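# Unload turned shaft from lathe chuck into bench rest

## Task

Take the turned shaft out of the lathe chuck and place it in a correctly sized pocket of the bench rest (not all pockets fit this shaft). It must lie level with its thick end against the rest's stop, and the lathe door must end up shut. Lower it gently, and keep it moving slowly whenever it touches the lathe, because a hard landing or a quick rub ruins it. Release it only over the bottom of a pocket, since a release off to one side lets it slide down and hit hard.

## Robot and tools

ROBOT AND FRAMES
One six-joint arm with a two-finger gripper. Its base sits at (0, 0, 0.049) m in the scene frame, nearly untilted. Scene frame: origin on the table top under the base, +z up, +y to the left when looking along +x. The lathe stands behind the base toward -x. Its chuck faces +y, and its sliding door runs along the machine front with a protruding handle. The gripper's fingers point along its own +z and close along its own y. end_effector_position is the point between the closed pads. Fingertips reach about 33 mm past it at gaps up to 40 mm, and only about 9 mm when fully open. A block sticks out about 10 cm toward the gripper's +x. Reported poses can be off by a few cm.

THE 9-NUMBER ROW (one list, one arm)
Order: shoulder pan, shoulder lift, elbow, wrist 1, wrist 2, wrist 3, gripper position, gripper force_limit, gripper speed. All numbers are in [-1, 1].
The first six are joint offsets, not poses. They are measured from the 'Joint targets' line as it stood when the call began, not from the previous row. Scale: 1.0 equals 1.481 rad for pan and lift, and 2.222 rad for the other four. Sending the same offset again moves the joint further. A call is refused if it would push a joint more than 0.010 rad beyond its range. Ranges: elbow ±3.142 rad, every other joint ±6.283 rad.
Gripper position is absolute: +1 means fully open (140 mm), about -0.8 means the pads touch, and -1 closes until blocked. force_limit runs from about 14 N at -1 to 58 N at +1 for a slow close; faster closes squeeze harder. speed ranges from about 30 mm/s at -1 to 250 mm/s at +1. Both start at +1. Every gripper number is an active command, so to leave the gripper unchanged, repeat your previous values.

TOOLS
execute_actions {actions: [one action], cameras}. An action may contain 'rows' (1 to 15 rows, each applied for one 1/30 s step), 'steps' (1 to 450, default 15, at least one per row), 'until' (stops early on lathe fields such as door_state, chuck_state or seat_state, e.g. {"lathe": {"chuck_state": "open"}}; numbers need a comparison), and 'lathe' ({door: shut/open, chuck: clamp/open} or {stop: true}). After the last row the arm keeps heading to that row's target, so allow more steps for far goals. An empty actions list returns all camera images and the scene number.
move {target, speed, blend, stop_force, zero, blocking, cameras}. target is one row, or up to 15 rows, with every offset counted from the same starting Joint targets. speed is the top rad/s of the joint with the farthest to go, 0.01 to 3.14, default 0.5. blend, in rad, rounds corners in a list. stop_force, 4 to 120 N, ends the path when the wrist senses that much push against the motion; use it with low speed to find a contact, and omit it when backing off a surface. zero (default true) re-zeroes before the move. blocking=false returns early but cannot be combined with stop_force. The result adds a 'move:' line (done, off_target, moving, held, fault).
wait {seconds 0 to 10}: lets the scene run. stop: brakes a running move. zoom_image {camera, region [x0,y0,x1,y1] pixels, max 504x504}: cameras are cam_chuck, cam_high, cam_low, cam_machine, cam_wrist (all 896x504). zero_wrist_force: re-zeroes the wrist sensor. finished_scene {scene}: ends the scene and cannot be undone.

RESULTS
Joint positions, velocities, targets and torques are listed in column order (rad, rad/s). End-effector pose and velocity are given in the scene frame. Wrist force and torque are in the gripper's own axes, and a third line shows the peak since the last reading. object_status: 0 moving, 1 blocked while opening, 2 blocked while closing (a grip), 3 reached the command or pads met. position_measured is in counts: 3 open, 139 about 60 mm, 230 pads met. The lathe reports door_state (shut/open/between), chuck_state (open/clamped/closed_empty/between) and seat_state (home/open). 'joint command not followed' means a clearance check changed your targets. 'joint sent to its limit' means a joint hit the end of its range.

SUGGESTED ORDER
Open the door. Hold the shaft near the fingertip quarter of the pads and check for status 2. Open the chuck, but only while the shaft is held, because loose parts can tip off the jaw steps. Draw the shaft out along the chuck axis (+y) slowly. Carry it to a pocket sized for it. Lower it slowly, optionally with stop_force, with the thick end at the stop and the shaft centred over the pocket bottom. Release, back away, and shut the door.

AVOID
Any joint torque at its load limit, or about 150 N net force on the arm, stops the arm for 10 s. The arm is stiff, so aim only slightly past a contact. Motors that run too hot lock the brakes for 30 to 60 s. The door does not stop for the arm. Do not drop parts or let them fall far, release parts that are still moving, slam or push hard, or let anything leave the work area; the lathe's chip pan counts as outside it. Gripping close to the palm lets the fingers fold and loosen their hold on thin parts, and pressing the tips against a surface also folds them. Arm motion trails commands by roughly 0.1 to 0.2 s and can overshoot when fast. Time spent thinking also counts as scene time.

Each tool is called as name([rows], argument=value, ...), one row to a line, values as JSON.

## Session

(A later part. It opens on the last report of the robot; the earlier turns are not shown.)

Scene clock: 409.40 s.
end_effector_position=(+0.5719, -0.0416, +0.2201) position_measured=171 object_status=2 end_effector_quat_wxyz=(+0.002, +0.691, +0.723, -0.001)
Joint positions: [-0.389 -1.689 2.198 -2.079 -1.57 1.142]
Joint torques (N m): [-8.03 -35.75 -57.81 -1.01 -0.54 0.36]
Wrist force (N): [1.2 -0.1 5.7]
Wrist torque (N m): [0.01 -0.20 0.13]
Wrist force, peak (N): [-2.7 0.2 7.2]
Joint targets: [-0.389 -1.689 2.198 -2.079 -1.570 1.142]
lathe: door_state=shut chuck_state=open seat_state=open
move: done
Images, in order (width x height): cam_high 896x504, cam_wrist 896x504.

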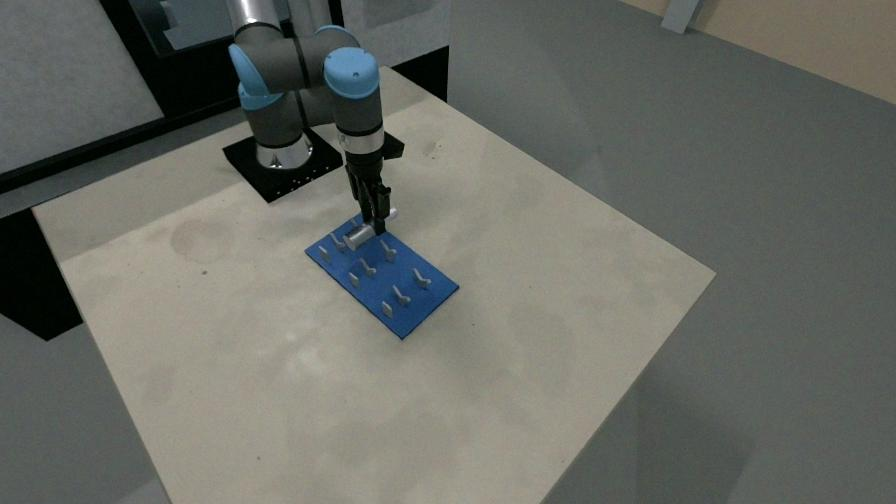

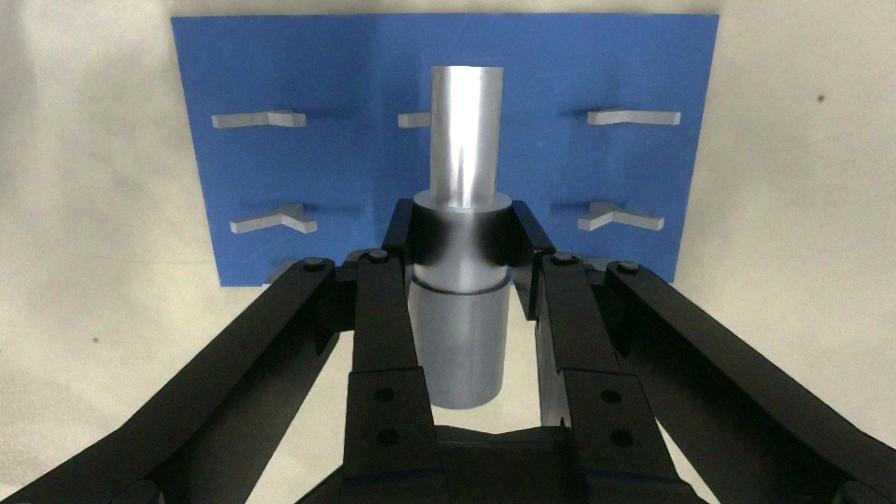

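move(target=[0.0056, 0.0717, 0.0481, -0.0959, 0, -0.0065, -0.98, 1, -1], speed=0.12, cameras=["cam_wrist", "cam_high"])

zoom_image(camera="cam_wrist", region=[340, 40, 600, 430])

zoom_image(camera="cam_high", region=[310, 180, 430, 300])

Scene clock: 447.87 s.
end_effector_position=(+0.5675, -0.0354, +0.1249) position_measured=171 object_status=2 end_effector_quat_wxyz=(+0.002, +0.682, +0.731, -0.001) end_effector_velocity=(+0.000, -0.001, +0.001) end_effector_angular_velocity=(+0.001, +0.001, -0.001)
Joint positions: [-0.381 -1.583 2.305 -2.292 -1.57 1.128]
Joint velocities: [-0.001 -0.002 -0.002 0.005 0.001 0]
Joint torques (N m): [6.49 -47.82 -52.7 -1.47 3.56 -0.8]
Wrist force (N): [1.3 -0.2 5.7]
Wrist torque (N m): [-0.06 -0.20 0.20]
Wrist force, peak (N): [1.3 -0.5 7.1]
Joint targets: [-0.381 -1.583 2.304 -2.292 -1.570 1.128]
lathe: door_state=shut chuck_state=open seat_state=open
move: done
Images, in order (width x height): cam_high 896x504, cam_wrist 896x504.

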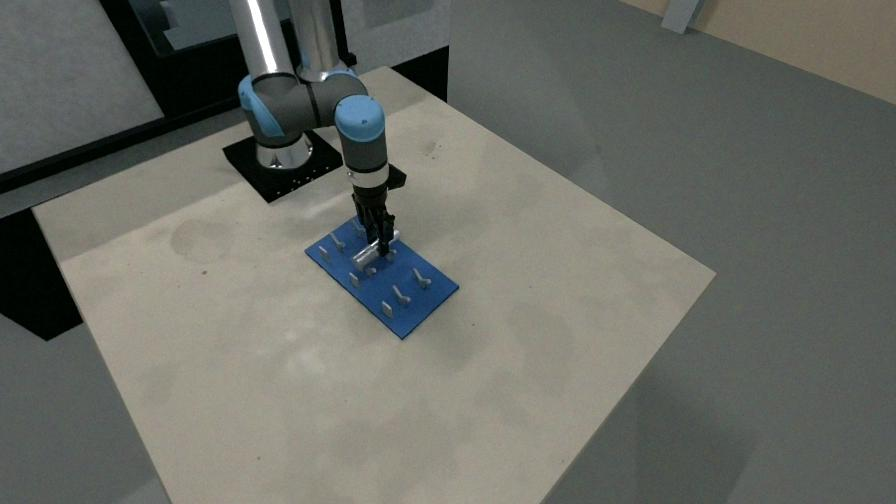

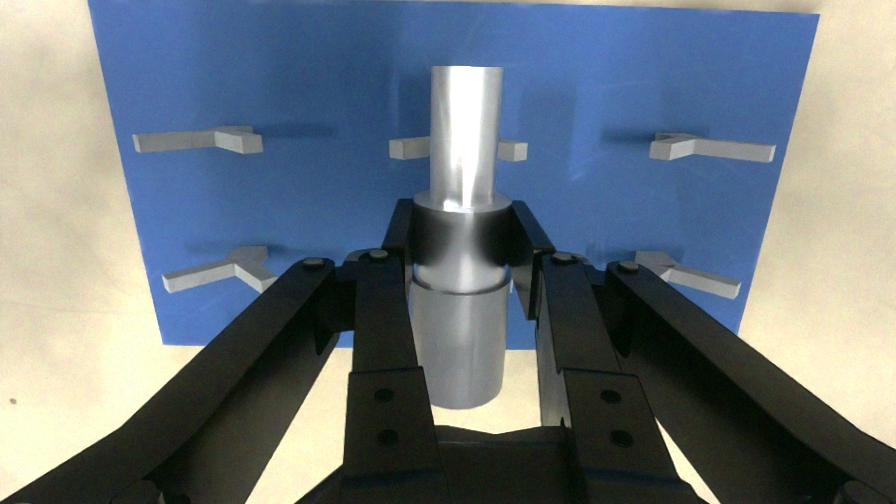

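Scaled by 1.292 from the camera's 896x504 image, which has a finer 1280x720 frame.

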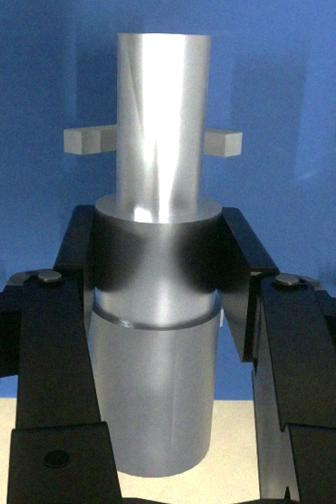

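Scaled by 4.200 from the camera's 896x504 image, which has a finer 1280x720 frame.

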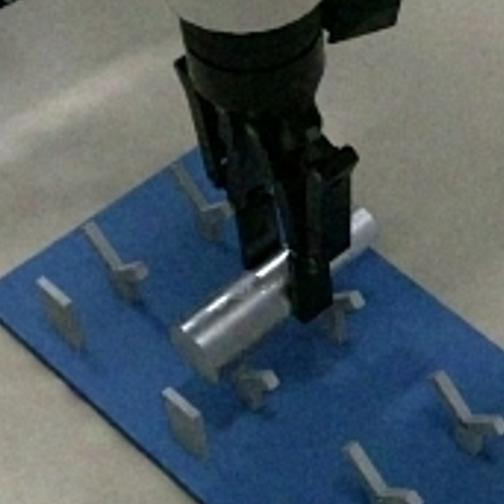

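move(target=[-0.00025, 0.0187, 0.0079, -0.0203, 0, -0.0002, -0.98, 1, -1], speed=0.025, stop_force=5, cameras=["cam_wrist"])

zoom_image(camera="cam_wrist", region=[340, 40, 600, 430])

Scene clock: 493.67 s.
end_effector_position=(+0.5670, -0.0356, +0.1059) position_measured=171 object_status=2 end_effector_quat_wxyz=(+0.002, +0.682, +0.731, -0.001)
Joint positions: [-0.381 -1.556 2.322 -2.337 -1.57 1.127]
Joint torques (N m): [-10.93 -49.16 -49.71 -0.8 3.09 -2.08]
Wrist force (N): [0.9 -0.3 5.4]
Wrist torque (N m): [-0.11 -0.13 0.18]
Wrist force, peak (N): [1.1 -0.2 6.0]
Joint targets: [-0.381 -1.556 2.322 -2.337 -1.570 1.127]
lathe: door_state=shut chuck_state=open seat_state=open
move: done
Images, in order (width x height): cam_wrist 896x504.

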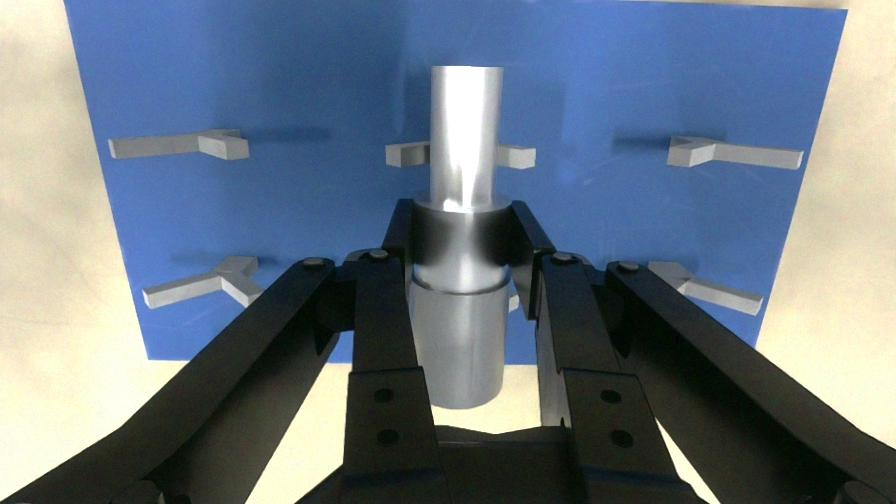

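Scaled by 1.292 from the camera's 896x504 image, which has a finer 1280x720 frame.

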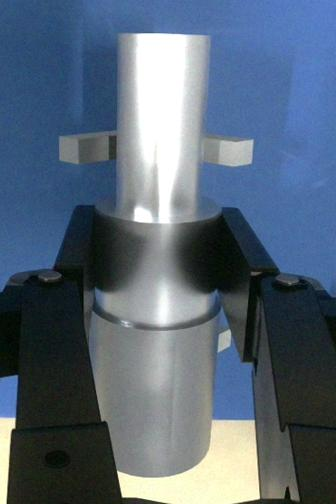

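move(target=[-0.0002, -0.0005, 0.0003, 0, 0, -0.0048, -0.98, 1, -1], speed=0.02)

move(target=[-0.0134, 0.0021, -0.0014, 0, 0, -0.0089, -0.98, 1, -1], speed=0.01, stop_force=4, cameras=["cam_wrist", "cam_high"])

zoom_image(camera="cam_wrist", region=[340, 40, 600, 430])

zoom_image(camera="cam_high", region=[310, 180, 430, 300])

Scene clock: 525.67 s.
end_effector_position=(+0.5667, -0.0356, +0.1060) position_measured=171 object_status=2 end_effector_quat_wxyz=(+0.002, +0.679, +0.734, -0.001)
Joint positions: [-0.382 -1.556 2.323 -2.337 -1.57 1.117]
Joint torques (N m): [-11.39 -47.57 -36.4 -1.33 3.1 0.46]
Wrist force (N): [1.3 -0.3 5.8]
Wrist torque (N m): [-0.11 -0.21 0.18]
Wrist force, peak (N): [1.1 -0.5 6.1]
Joint targets: [-0.382 -1.556 2.323 -2.337 -1.570 1.117]
lathe: door_state=shut chuck_state=open seat_state=open
move: done

Scene clock: 528.23 s.
end_effector_position=(+0.5676, -0.0476, +0.1060) position_measured=171 object_status=2 end_effector_quat_wxyz=(+0.002, +0.679, +0.734, -0.001)
Joint positions: [-0.401 -1.553 2.319 -2.337 -1.57 1.097]
Joint torques (N m): [7.24 -33.6 -48.16 -1.7 2.89 1.14]
Wrist force (N): [1.1 -0.2 5.8]
Wrist torque (N m): [-0.08 -0.19 0.18]
Wrist force, peak (N): [1.0 -0.3 5.9]
Joint targets: [-0.401 -1.553 2.319 -2.337 -1.570 1.097]
lathe: door_state=shut chuck_state=open seat_state=open
move: done
Images, in order (width x height): cam_high 896x504, cam_wrist 896x504.

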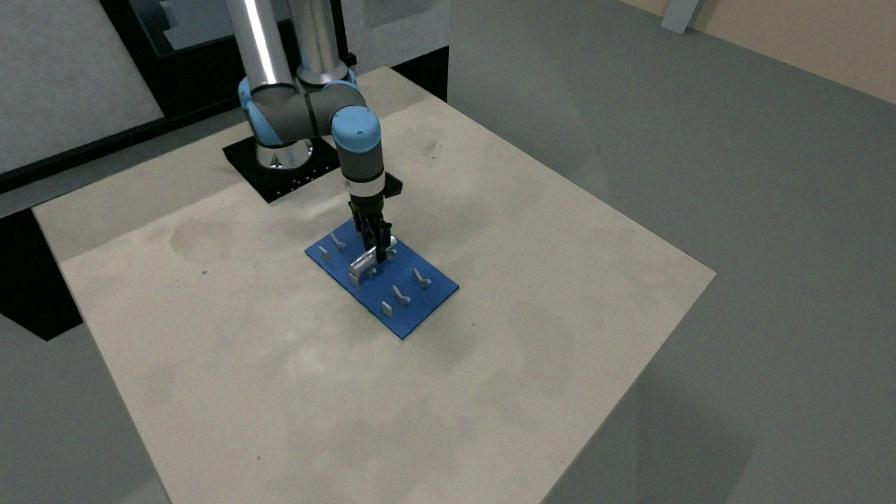

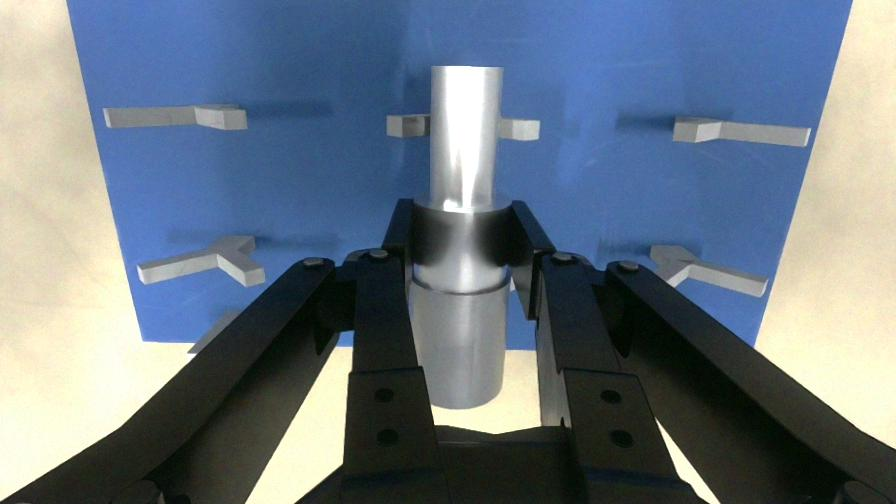

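Scaled by 1.292 from the camera's 896x504 image, which has a finer 1280x720 frame.

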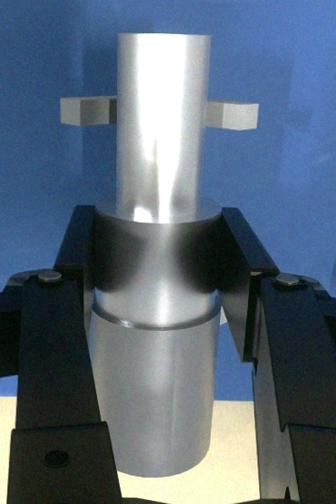

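Scaled by 4.200 from the camera's 896x504 image, which has a finer 1280x720 frame.

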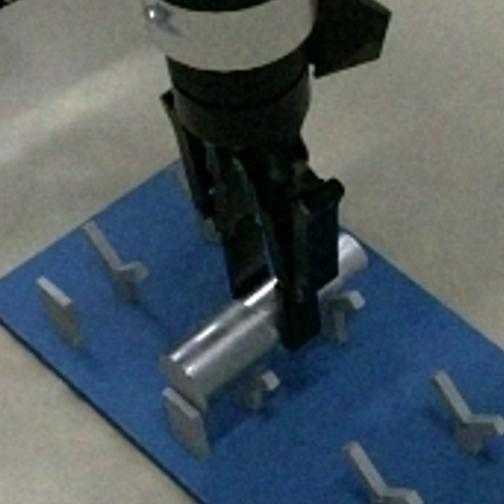

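move(target=[-0.0045, 0.0007, -0.0005, 0, 0, -0.003, -0.98, 1, -1], speed=0.01, stop_force=4)

Scene clock: 567.13 s.
end_effector_position=(+0.5676, -0.0487, +0.1060) position_measured=171 object_status=2 end_effector_quat_wxyz=(+0.002, +0.679, +0.734, -0.001)
Joint positions: [-0.403 -1.553 2.319 -2.337 -1.57 1.095]
Joint torques (N m): [8.79 -45.72 -38.61 -5 -3.89 1.88]
Wrist force (N): [4.9 -0.3 4.0]
Wrist torque (N m): [-0.11 -0.08 0.18]
Wrist force, peak (N): [11.2 -0.1 2.1]
Joint targets: [-0.403 -1.553 2.319 -2.337 -1.570 1.095]
lathe: door_state=shut chuck_state=open seat_state=open
move: contact

move(target=[0.0057, 0.0002, 0.0010, -0.0038, -0.0052, 0.0038, -0.98, 1, -1], speed=0.01)

Scene clock: 601.10 s.
end_effector_position=(+0.5676, -0.0480, +0.1057) position_measured=171 object_status=2 end_effector_quat_wxyz=(+0.007, +0.679, +0.734, -0.006)
Joint positions: [-0.395 -1.553 2.322 -2.345 -1.582 1.104]
Joint torques (N m): [-2.02 -31.66 -36.96 -7.16 -1.75 0.67]
Wrist force (N): [2.3 -0.6 6.3]
Wrist torque (N m): [-0.14 -0.05 0.01]
Wrist force, peak (N): [4.0 -0.7 7.7]
Joint targets: [-0.395 -1.553 2.321 -2.345 -1.582 1.104]
lathe: door_state=shut chuck_state=open seat_state=open
move: done

move(target=[0, 0.0103, 0.0037, -0.0106, 0, 0, -0.98, 1, -1], speed=0.01, stop_force=4)

Scene clock: 659.30 s.
end_effector_position=(+0.5676, -0.0480, +0.1031) position_measured=171 object_status=2 end_effector_quat_wxyz=(+0.007, +0.679, +0.734, -0.006)
Joint positions: [-0.395 -1.549 2.324 -2.352 -1.582 1.104]
Joint torques (N m): [-8.22 -47.03 -50.46 -1.31 0.69 -1.36]
Wrist force (N): [1.2 -0.6 5.7]
Wrist torque (N m): [-0.16 -0.19 -0.01]
Wrist force, peak (N): [2.2 -0.8 6.9]
Joint targets: [-0.395 -1.549 2.324 -2.352 -1.582 1.104]
lathe: door_state=shut chuck_state=open seat_state=open
move: contact; the wrist 1 is farthest, 0.017 rad from its target

move(target=[0, 0.00103, 0.00037, -0.00106, 0, 0, -0.98, 1, -1], speed=0.01, stop_force=5)

Scene clock: 668.63 s.
end_effector_position=(+0.5677, -0.0480, +0.1026) position_measured=171 object_status=2 end_effector_quat_wxyz=(+0.007, +0.679, +0.734, -0.006)
Joint positions: [-0.395 -1.548 2.324 -2.353 -1.582 1.104]
Joint torques (N m): [-7.66 -47.67 -47.36 -1.5 0.49 -1.5]
Wrist force (N): [2.2 -0.2 5.4]
Wrist torque (N m): [-0.13 -0.21 -0.02]
Wrist force, peak (N): [8.4 -1.3 -0.7]
Joint targets: [-0.395 -1.548 2.324 -2.353 -1.582 1.104]
lathe: door_state=shut chuck_state=open seat_state=open
move: contact

move([
  [0, -0.00103, -0.00037, 0.00106, 0, 0, -0.98, 1, -1],
  [0.00056, -0.00112, -0.00031, 0.00106, 0, 0.00038, -0.98, 1, -1],
], speed=0.02)

move(target=[0, 0.00412, 0.00148, -0.00424, 0, 0, -0.98, 1, -1], speed=0.01, stop_force=5)

Scene clock: 677.67 s.
end_effector_position=(+0.5677, -0.0475, +0.1036) position_measured=171 object_status=2 end_effector_quat_wxyz=(+0.007, +0.679, +0.734, -0.006)
Joint positions: [-0.394 -1.549 2.323 -2.351 -1.582 1.104]
Joint torques (N m): [1.76 -43.65 -39.26 -2.2 0.09 1.65]
Wrist force (N): [1.3 -0.4 5.8]
Wrist torque (N m): [-0.12 -0.22 -0.02]
Wrist force, peak (N): [2.2 -0.7 6.3]
Joint targets: [-0.394 -1.549 2.323 -2.351 -1.582 1.104]
lathe: door_state=shut chuck_state=open seat_state=open
move: done

Scene clock: 679.40 s.
end_effector_position=(+0.5676, -0.0475, +0.1006) position_measured=171 object_status=2 end_effector_quat_wxyz=(+0.007, +0.679, +0.734, -0.006)
Joint positions: [-0.394 -1.545 2.326 -2.358 -1.582 1.104]
Joint torques (N m): [-1.07 -47.13 -48.45 -0.3 0.4 0.62]
Wrist force (N): [0.6 -1.2 1.3]
Wrist torque (N m): [-0.17 -0.40 0.02]
Wrist force, peak (N): [5.2 -4.9 -5.0]
Joint targets: [-0.394 -1.545 2.326 -2.358 -1.582 1.104]
lathe: door_state=shut chuck_state=open seat_state=open
move: contact

move([
  [0, -0.00052, -0.00018, 0.00053, 0, 0, -0.98, 1, -1],
  [-0.00017, -0.00096, 0.00014, 0.0005, 0, -0.00011, -0.98, 1, -1],
  [0.00187, -0.00084, 0.0005, -0.00096, -0.002, 0.00124, -0.98, 1, -1],
], speed=0.02)

move(target=[0, 0.00412, 0.00148, -0.00424, 0, 0, -0.98, 1, -1], speed=0.01, stop_force=5)

Scene clock: 697.50 s.
end_effector_position=(+0.5673, -0.0474, +0.1010) position_measured=171 object_status=2 end_effector_quat_wxyz=(+0.009, +0.679, +0.734, -0.007)
Joint positions: [-0.391 -1.546 2.327 -2.36 -1.587 1.107]
Joint torques (N m): [-4.06 -32.05 -38 -6.09 0.28 -0.2]
Wrist force (N): [1.4 -0.4 5.9]
Wrist torque (N m): [-0.11 -0.23 -0.01]
Wrist force, peak (N): [1.5 -0.5 6.0]
Joint targets: [-0.391 -1.546 2.327 -2.360 -1.586 1.107]
lathe: door_state=shut chuck_state=open seat_state=open
move: done

Scene clock: 698.73 s.
end_effector_position=(+0.5673, -0.0473, +0.1000) position_measured=171 object_status=2 end_effector_quat_wxyz=(+0.009, +0.679, +0.734, -0.007)
Joint positions: [-0.391 -1.545 2.328 -2.362 -1.586 1.107]
Joint torques (N m): [-5.33 -45.71 -47.92 -0.24 -2.69 -0.45]
Wrist force (N): [0.4 -1.7 0.9]
Wrist torque (N m): [-0.18 -0.33 0.04]
Wrist force, peak (N): [5.7 -5.2 -5.4]
Joint targets: [-0.391 -1.545 2.328 -2.362 -1.586 1.107]
lathe: door_state=shut chuck_state=open seat_state=open
move: contact

move([
  [0, -0.00052, -0.00018, 0.00053, 0, 0, -0.98, 1, -1],
  [-0.00025, -0.00119, 0.00031, 0.0005, 0, -0.00017, -0.98, 1, -1],
  [0.00069, -0.00114, 0.00045, -0.0002, -0.0008, 0.00037, -0.98, 1, -1],
], speed=0.02)

move(target=[0, 0.00412, 0.00148, -0.00424, 0, 0, -0.98, 1, -1], speed=0.01, stop_force=5)

Scene clock: 709.70 s.
end_effector_position=(+0.5667, -0.0472, +0.1005) position_measured=171 object_status=2 end_effector_quat_wxyz=(+0.010, +0.679, +0.734, -0.008)
Joint positions: [-0.39 -1.546 2.329 -2.363 -1.588 1.108]
Joint torques (N m): [-2.41 -30.91 -35.28 -7.23 -1.43 1.71]
Wrist force (N): [1.3 -0.5 5.9]
Wrist torque (N m): [-0.13 -0.21 -0.01]
Wrist force, peak (N): [0.8 -0.8 6.2]
Joint targets: [-0.390 -1.546 2.329 -2.363 -1.588 1.108]
lathe: door_state=shut chuck_state=open seat_state=open
move: done

Scene clock: 710.70 s.
end_effector_position=(+0.5667, -0.0472, +0.0995) position_measured=171 object_status=2 end_effector_quat_wxyz=(+0.010, +0.679, +0.734, -0.008)
Joint positions: [-0.39 -1.545 2.33 -2.365 -1.588 1.108]
Joint torques (N m): [-3.4 -44.95 -44.58 0.75 0.43 1.06]
Wrist force (N): [1.7 2.3 -2.3]
Wrist torque (N m): [-0.19 -0.26 0.04]
Wrist force, peak (N): [4.5 -6.8 -17.1]
Joint targets: [-0.390 -1.545 2.330 -2.365 -1.588 1.108]
lathe: door_state=shut chuck_state=open seat_state=open
move: contact

execute_actions([
  {"rows":[[0,0,0,0,0,0,-0.12,-1,-1]],"steps":40},
])

move([
  [0, -0.0103, -0.0037, 0.0106, 0, 0, -0.12, -1, -1],
  [-0.006, -0.0715, -0.0446, 0.0858, 0.0083, -0.0055, -0.12, -1, -1],
], speed=[0.04, 0.12], stop_force=8, cameras=["cam_wrist","cam_high","cam_low"])

Scene clock: 720.30 s.
end_effector_position=(+0.5667, -0.0472, +0.0995) position_measured=144 object_status=3 end_effector_quat_wxyz=(+0.010, +0.679, +0.734, -0.008)
Joint positions: [-0.39 -1.545 2.33 -2.365 -1.588 1.108]
Joint torques (N m): [-6.05 -45.8 -43.73 -3.84 -1.18 0.94]
Wrist force (N): [1.0 -0.4 0.4]
Wrist torque (N m): [-0.11 -0.30 -0.01]
Wrist force, peak (N): [0.8 0.6 5.4]
Joint targets: [-0.390 -1.545 2.330 -2.365 -1.588 1.108]
lathe: door_state=shut chuck_state=open seat_state=open

Scene clock: 723.33 s.
end_effector_position=(+0.5813, -0.0513, +0.1904) position_measured=144 object_status=3 end_effector_quat_wxyz=(+0.013, +0.677, +0.736, +0.003)
Joint positions: [-0.399 -1.651 2.231 -2.174 -1.57 1.096]
Joint torques (N m): [5.98 -28.68 -38.08 -7.38 -2.92 1.28]
Wrist force (N): [1.5 -0.4 1.0]
Wrist torque (N m): [-0.03 -0.34 0.14]
Wrist force, peak (N): [1.2 -0.9 1.5]
Joint targets: [-0.399 -1.651 2.231 -2.174 -1.570 1.096]
lathe: door_state=shut chuck_state=open seat_state=open
move: done
Images, in order (width x height): cam_high 896x504, cam_low 896x504, cam_wrist 896x504.

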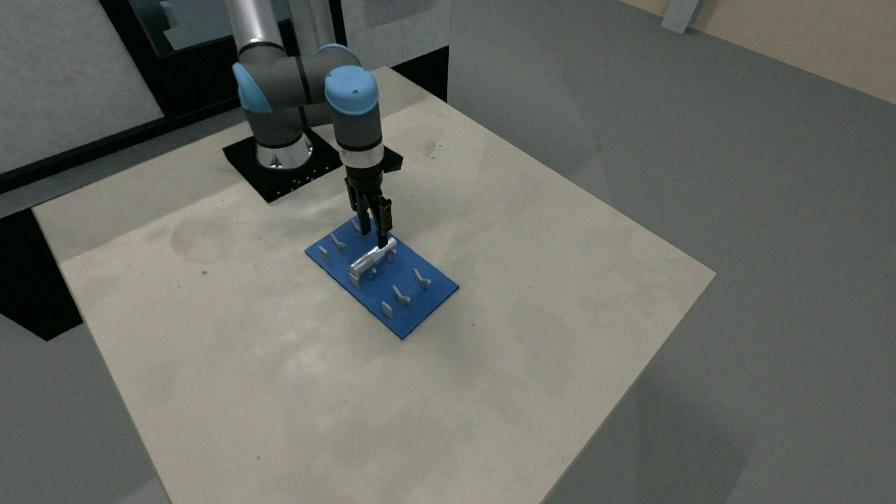

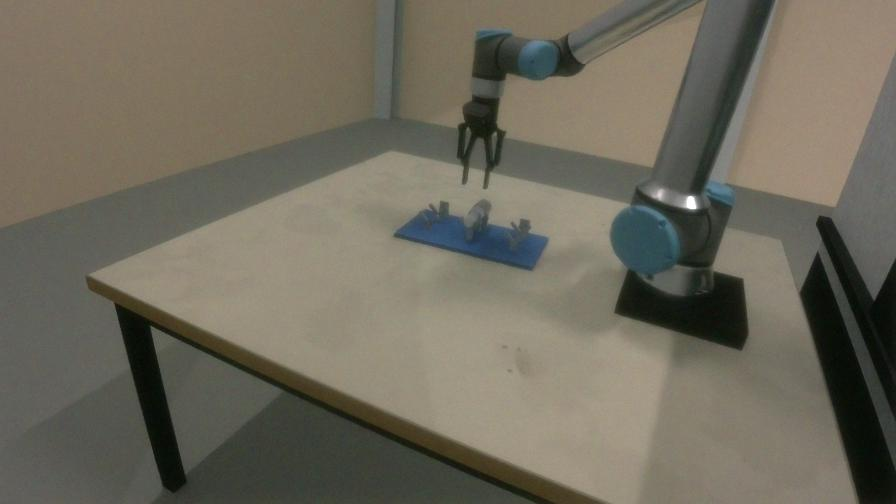

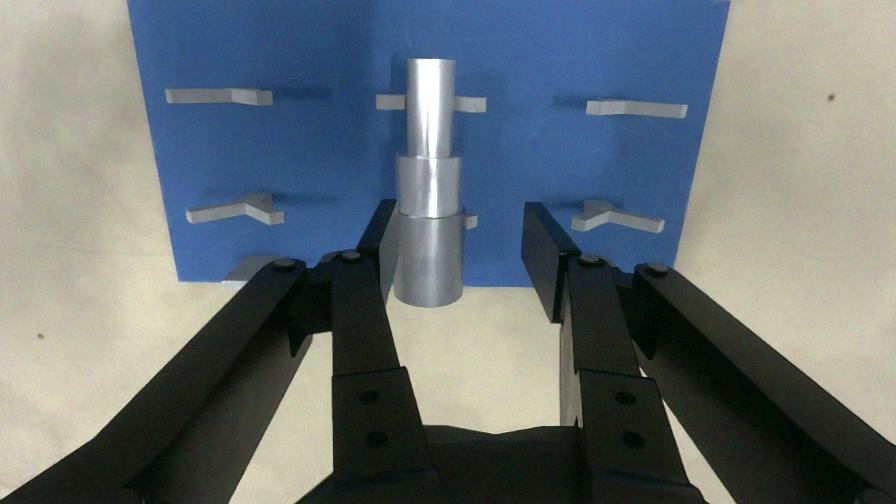

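zoom_image(camera="cam_high", region=[330, 210, 420, 300])

zoom_image(camera="cam_low", region=[430, 180, 530, 260])

Scaled by 5.600 from the camera's 896x504 image, which has a finer 1280x720 frame.

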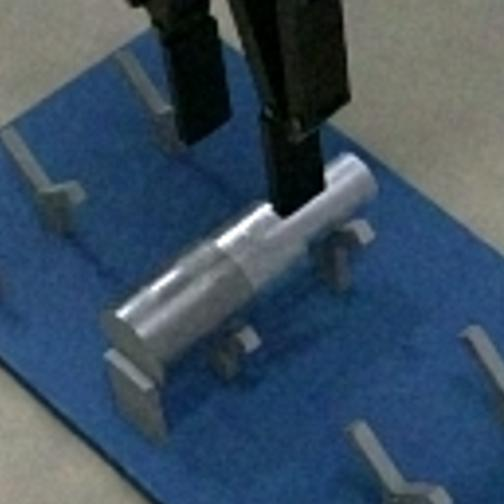

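Scaled by 5.040 from the camera's 896x504 image, which has a finer 1280x720 frame.

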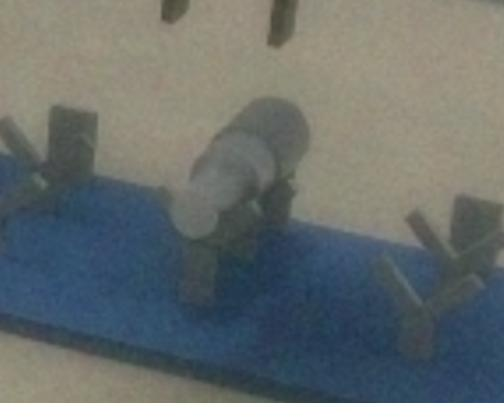

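move([
  [0.1270, -0.0116, 0.0137, 0.0045, -0.0004, 0.0860, -1, -1, 0],
  [0.1270, 0.0601, 0.0471, -0.0767, -0.0004, 0.0860, -1, -1, 0],
], speed=[0.25, 0.12], stop_force=8, cameras=["cam_high"])

Scene clock: 775.57 s.
end_effector_position=(+0.5587, +0.0623, +0.1026) position_measured=233 object_status=3 end_effector_quat_wxyz=(+0.003, +0.678, +0.735, -0.001)
Joint positions: [-0.211 -1.562 2.335 -2.345 -1.571 1.287]
Joint torques (N m): [4.71 -44.45 -46.22 -0.13 1.26 0.82]
Wrist force (N): [1.0 -0.7 0.5]
Wrist torque (N m): [-0.17 -0.29 0.16]
Wrist force, peak (N): [4.1 -1.0 1.0]
Joint targets: [-0.211 -1.562 2.335 -2.345 -1.571 1.287]
lathe: door_state=shut chuck_state=open seat_state=open
move: done
Images, in order (width x height): cam_high 896x504.

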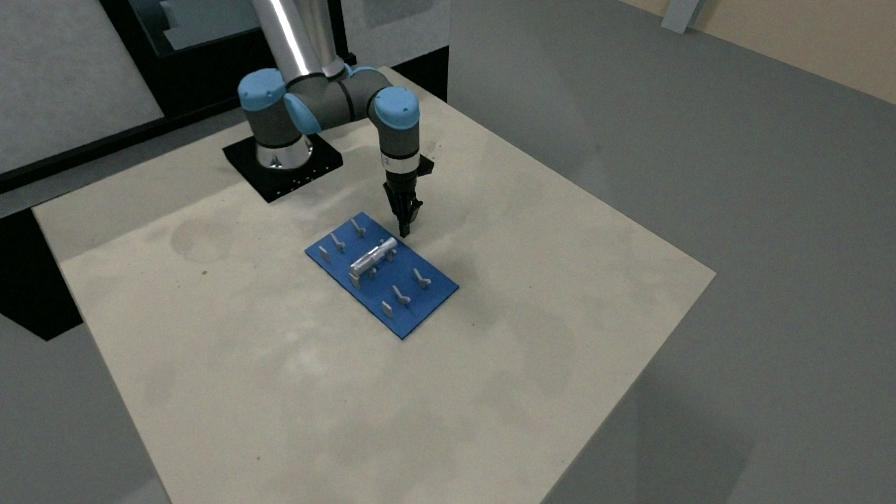

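move(target=[-0.0539, 0, 0, 0, 0, -0.0359, -1, -1, 0], speed=0.01, stop_force=8, cameras=["cam_high"])

Scene clock: 790.87 s.
end_effector_position=(+0.5612, +0.0334, +0.1028) position_measured=233 object_status=3 end_effector_quat_wxyz=(+0.003, +0.678, +0.735, -0.001)
Joint positions: [-0.262 -1.562 2.335 -2.345 -1.571 1.235]
Joint torques (N m): [2.71 -37.5 -45.1 -3.22 -5.19 1.97]
Wrist force (N): [8.8 0.5 -0.7]
Wrist torque (N m): [-0.20 -0.05 0.13]
Wrist force, peak (N): [15.5 -1.4 -2.8]
Joint targets: [-0.262 -1.562 2.335 -2.345 -1.571 1.235]
lathe: door_state=shut chuck_state=open seat_state=open
move: contact; the shoulder pan is farthest, 0.028 rad from its target
Images, in order (width x height): cam_high 896x504.

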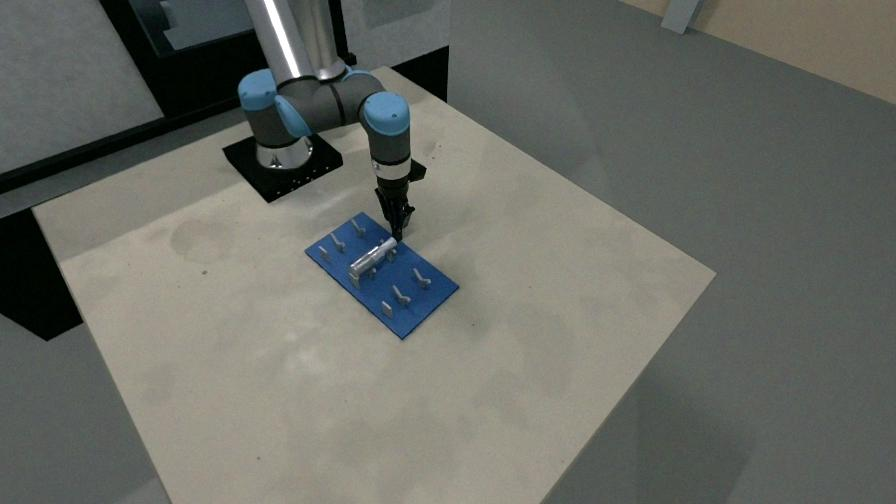

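zoom_image(camera="cam_high", region=[330, 210, 420, 300])

Scaled by 5.600 from the camera's 896x504 image, which has a finer 1280x720 frame.

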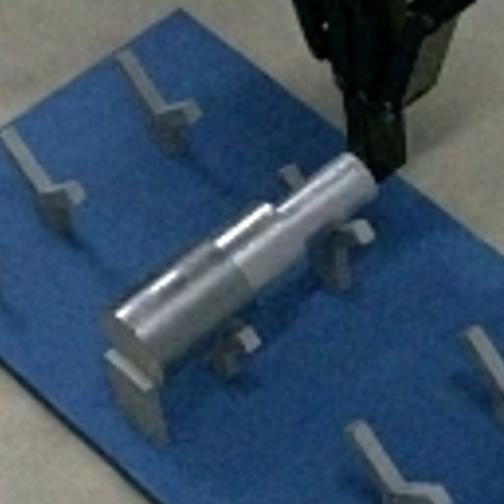

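move([
  [0.018, 0, 0, 0, 0, 0.012, -1, -1, 0],
  [0.018, -0.0717, -0.0334, 0.0812, 0, 0.012, -1, -1, 0],
], speed=[0.04, 0.25], cameras=["cam_wrist", "cam_high"])

zoom_image(camera="cam_high", region=[330, 210, 420, 300])

zoom_image(camera="cam_wrist", region=[340, 250, 560, 470])

Scene clock: 810.53 s.
end_effector_position=(+0.5600, +0.0488, +0.1797) position_measured=233 object_status=3 end_effector_quat_wxyz=(+0.003, +0.678, +0.735, -0.001)
Joint positions: [-0.236 -1.668 2.261 -2.164 -1.571 1.262]
Joint torques (N m): [-10.58 -32.1 -38.19 -6.43 3.5 -2.43]
Wrist force (N): [1.3 -0.1 0.2]
Wrist torque (N m): [0.08 -0.31 0.04]
Wrist force, peak (N): [9.5 0.5 -0.7]
Joint targets: [-0.236 -1.668 2.261 -2.164 -1.571 1.262]
lathe: door_state=shut chuck_state=open seat_state=open
move: done
Images, in order (width x height): cam_high 896x504, cam_wrist 896x504.

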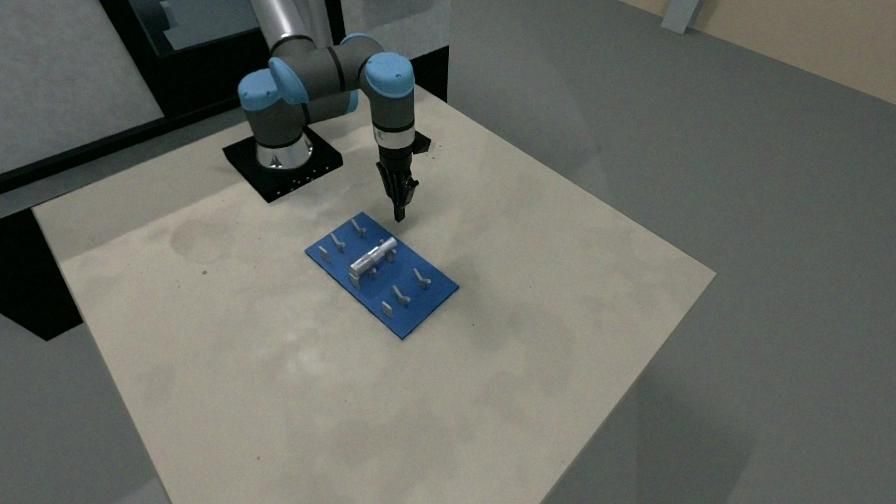

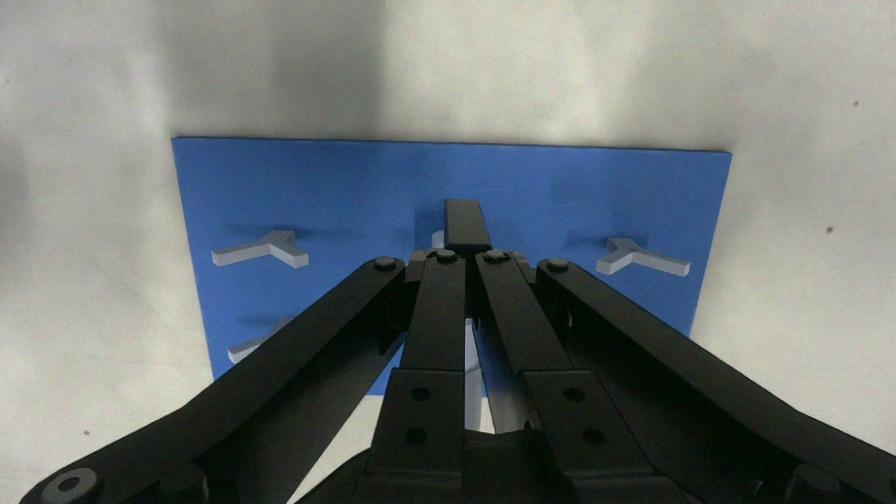

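Scaled by 5.600 from the camera's 896x504 image, which has a finer 1280x720 frame.

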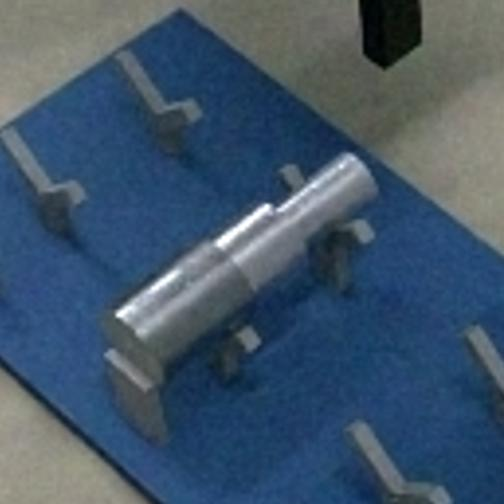

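Scaled by 2.291 from the camera's 896x504 image, which has a finer 1280x720 frame.

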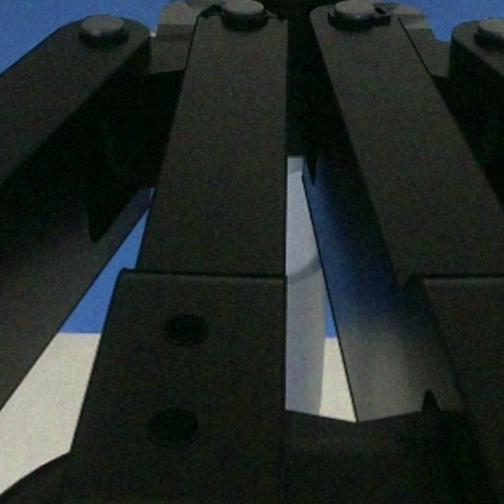

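finished_scene(scene=2)

The scene is finished: the task was done.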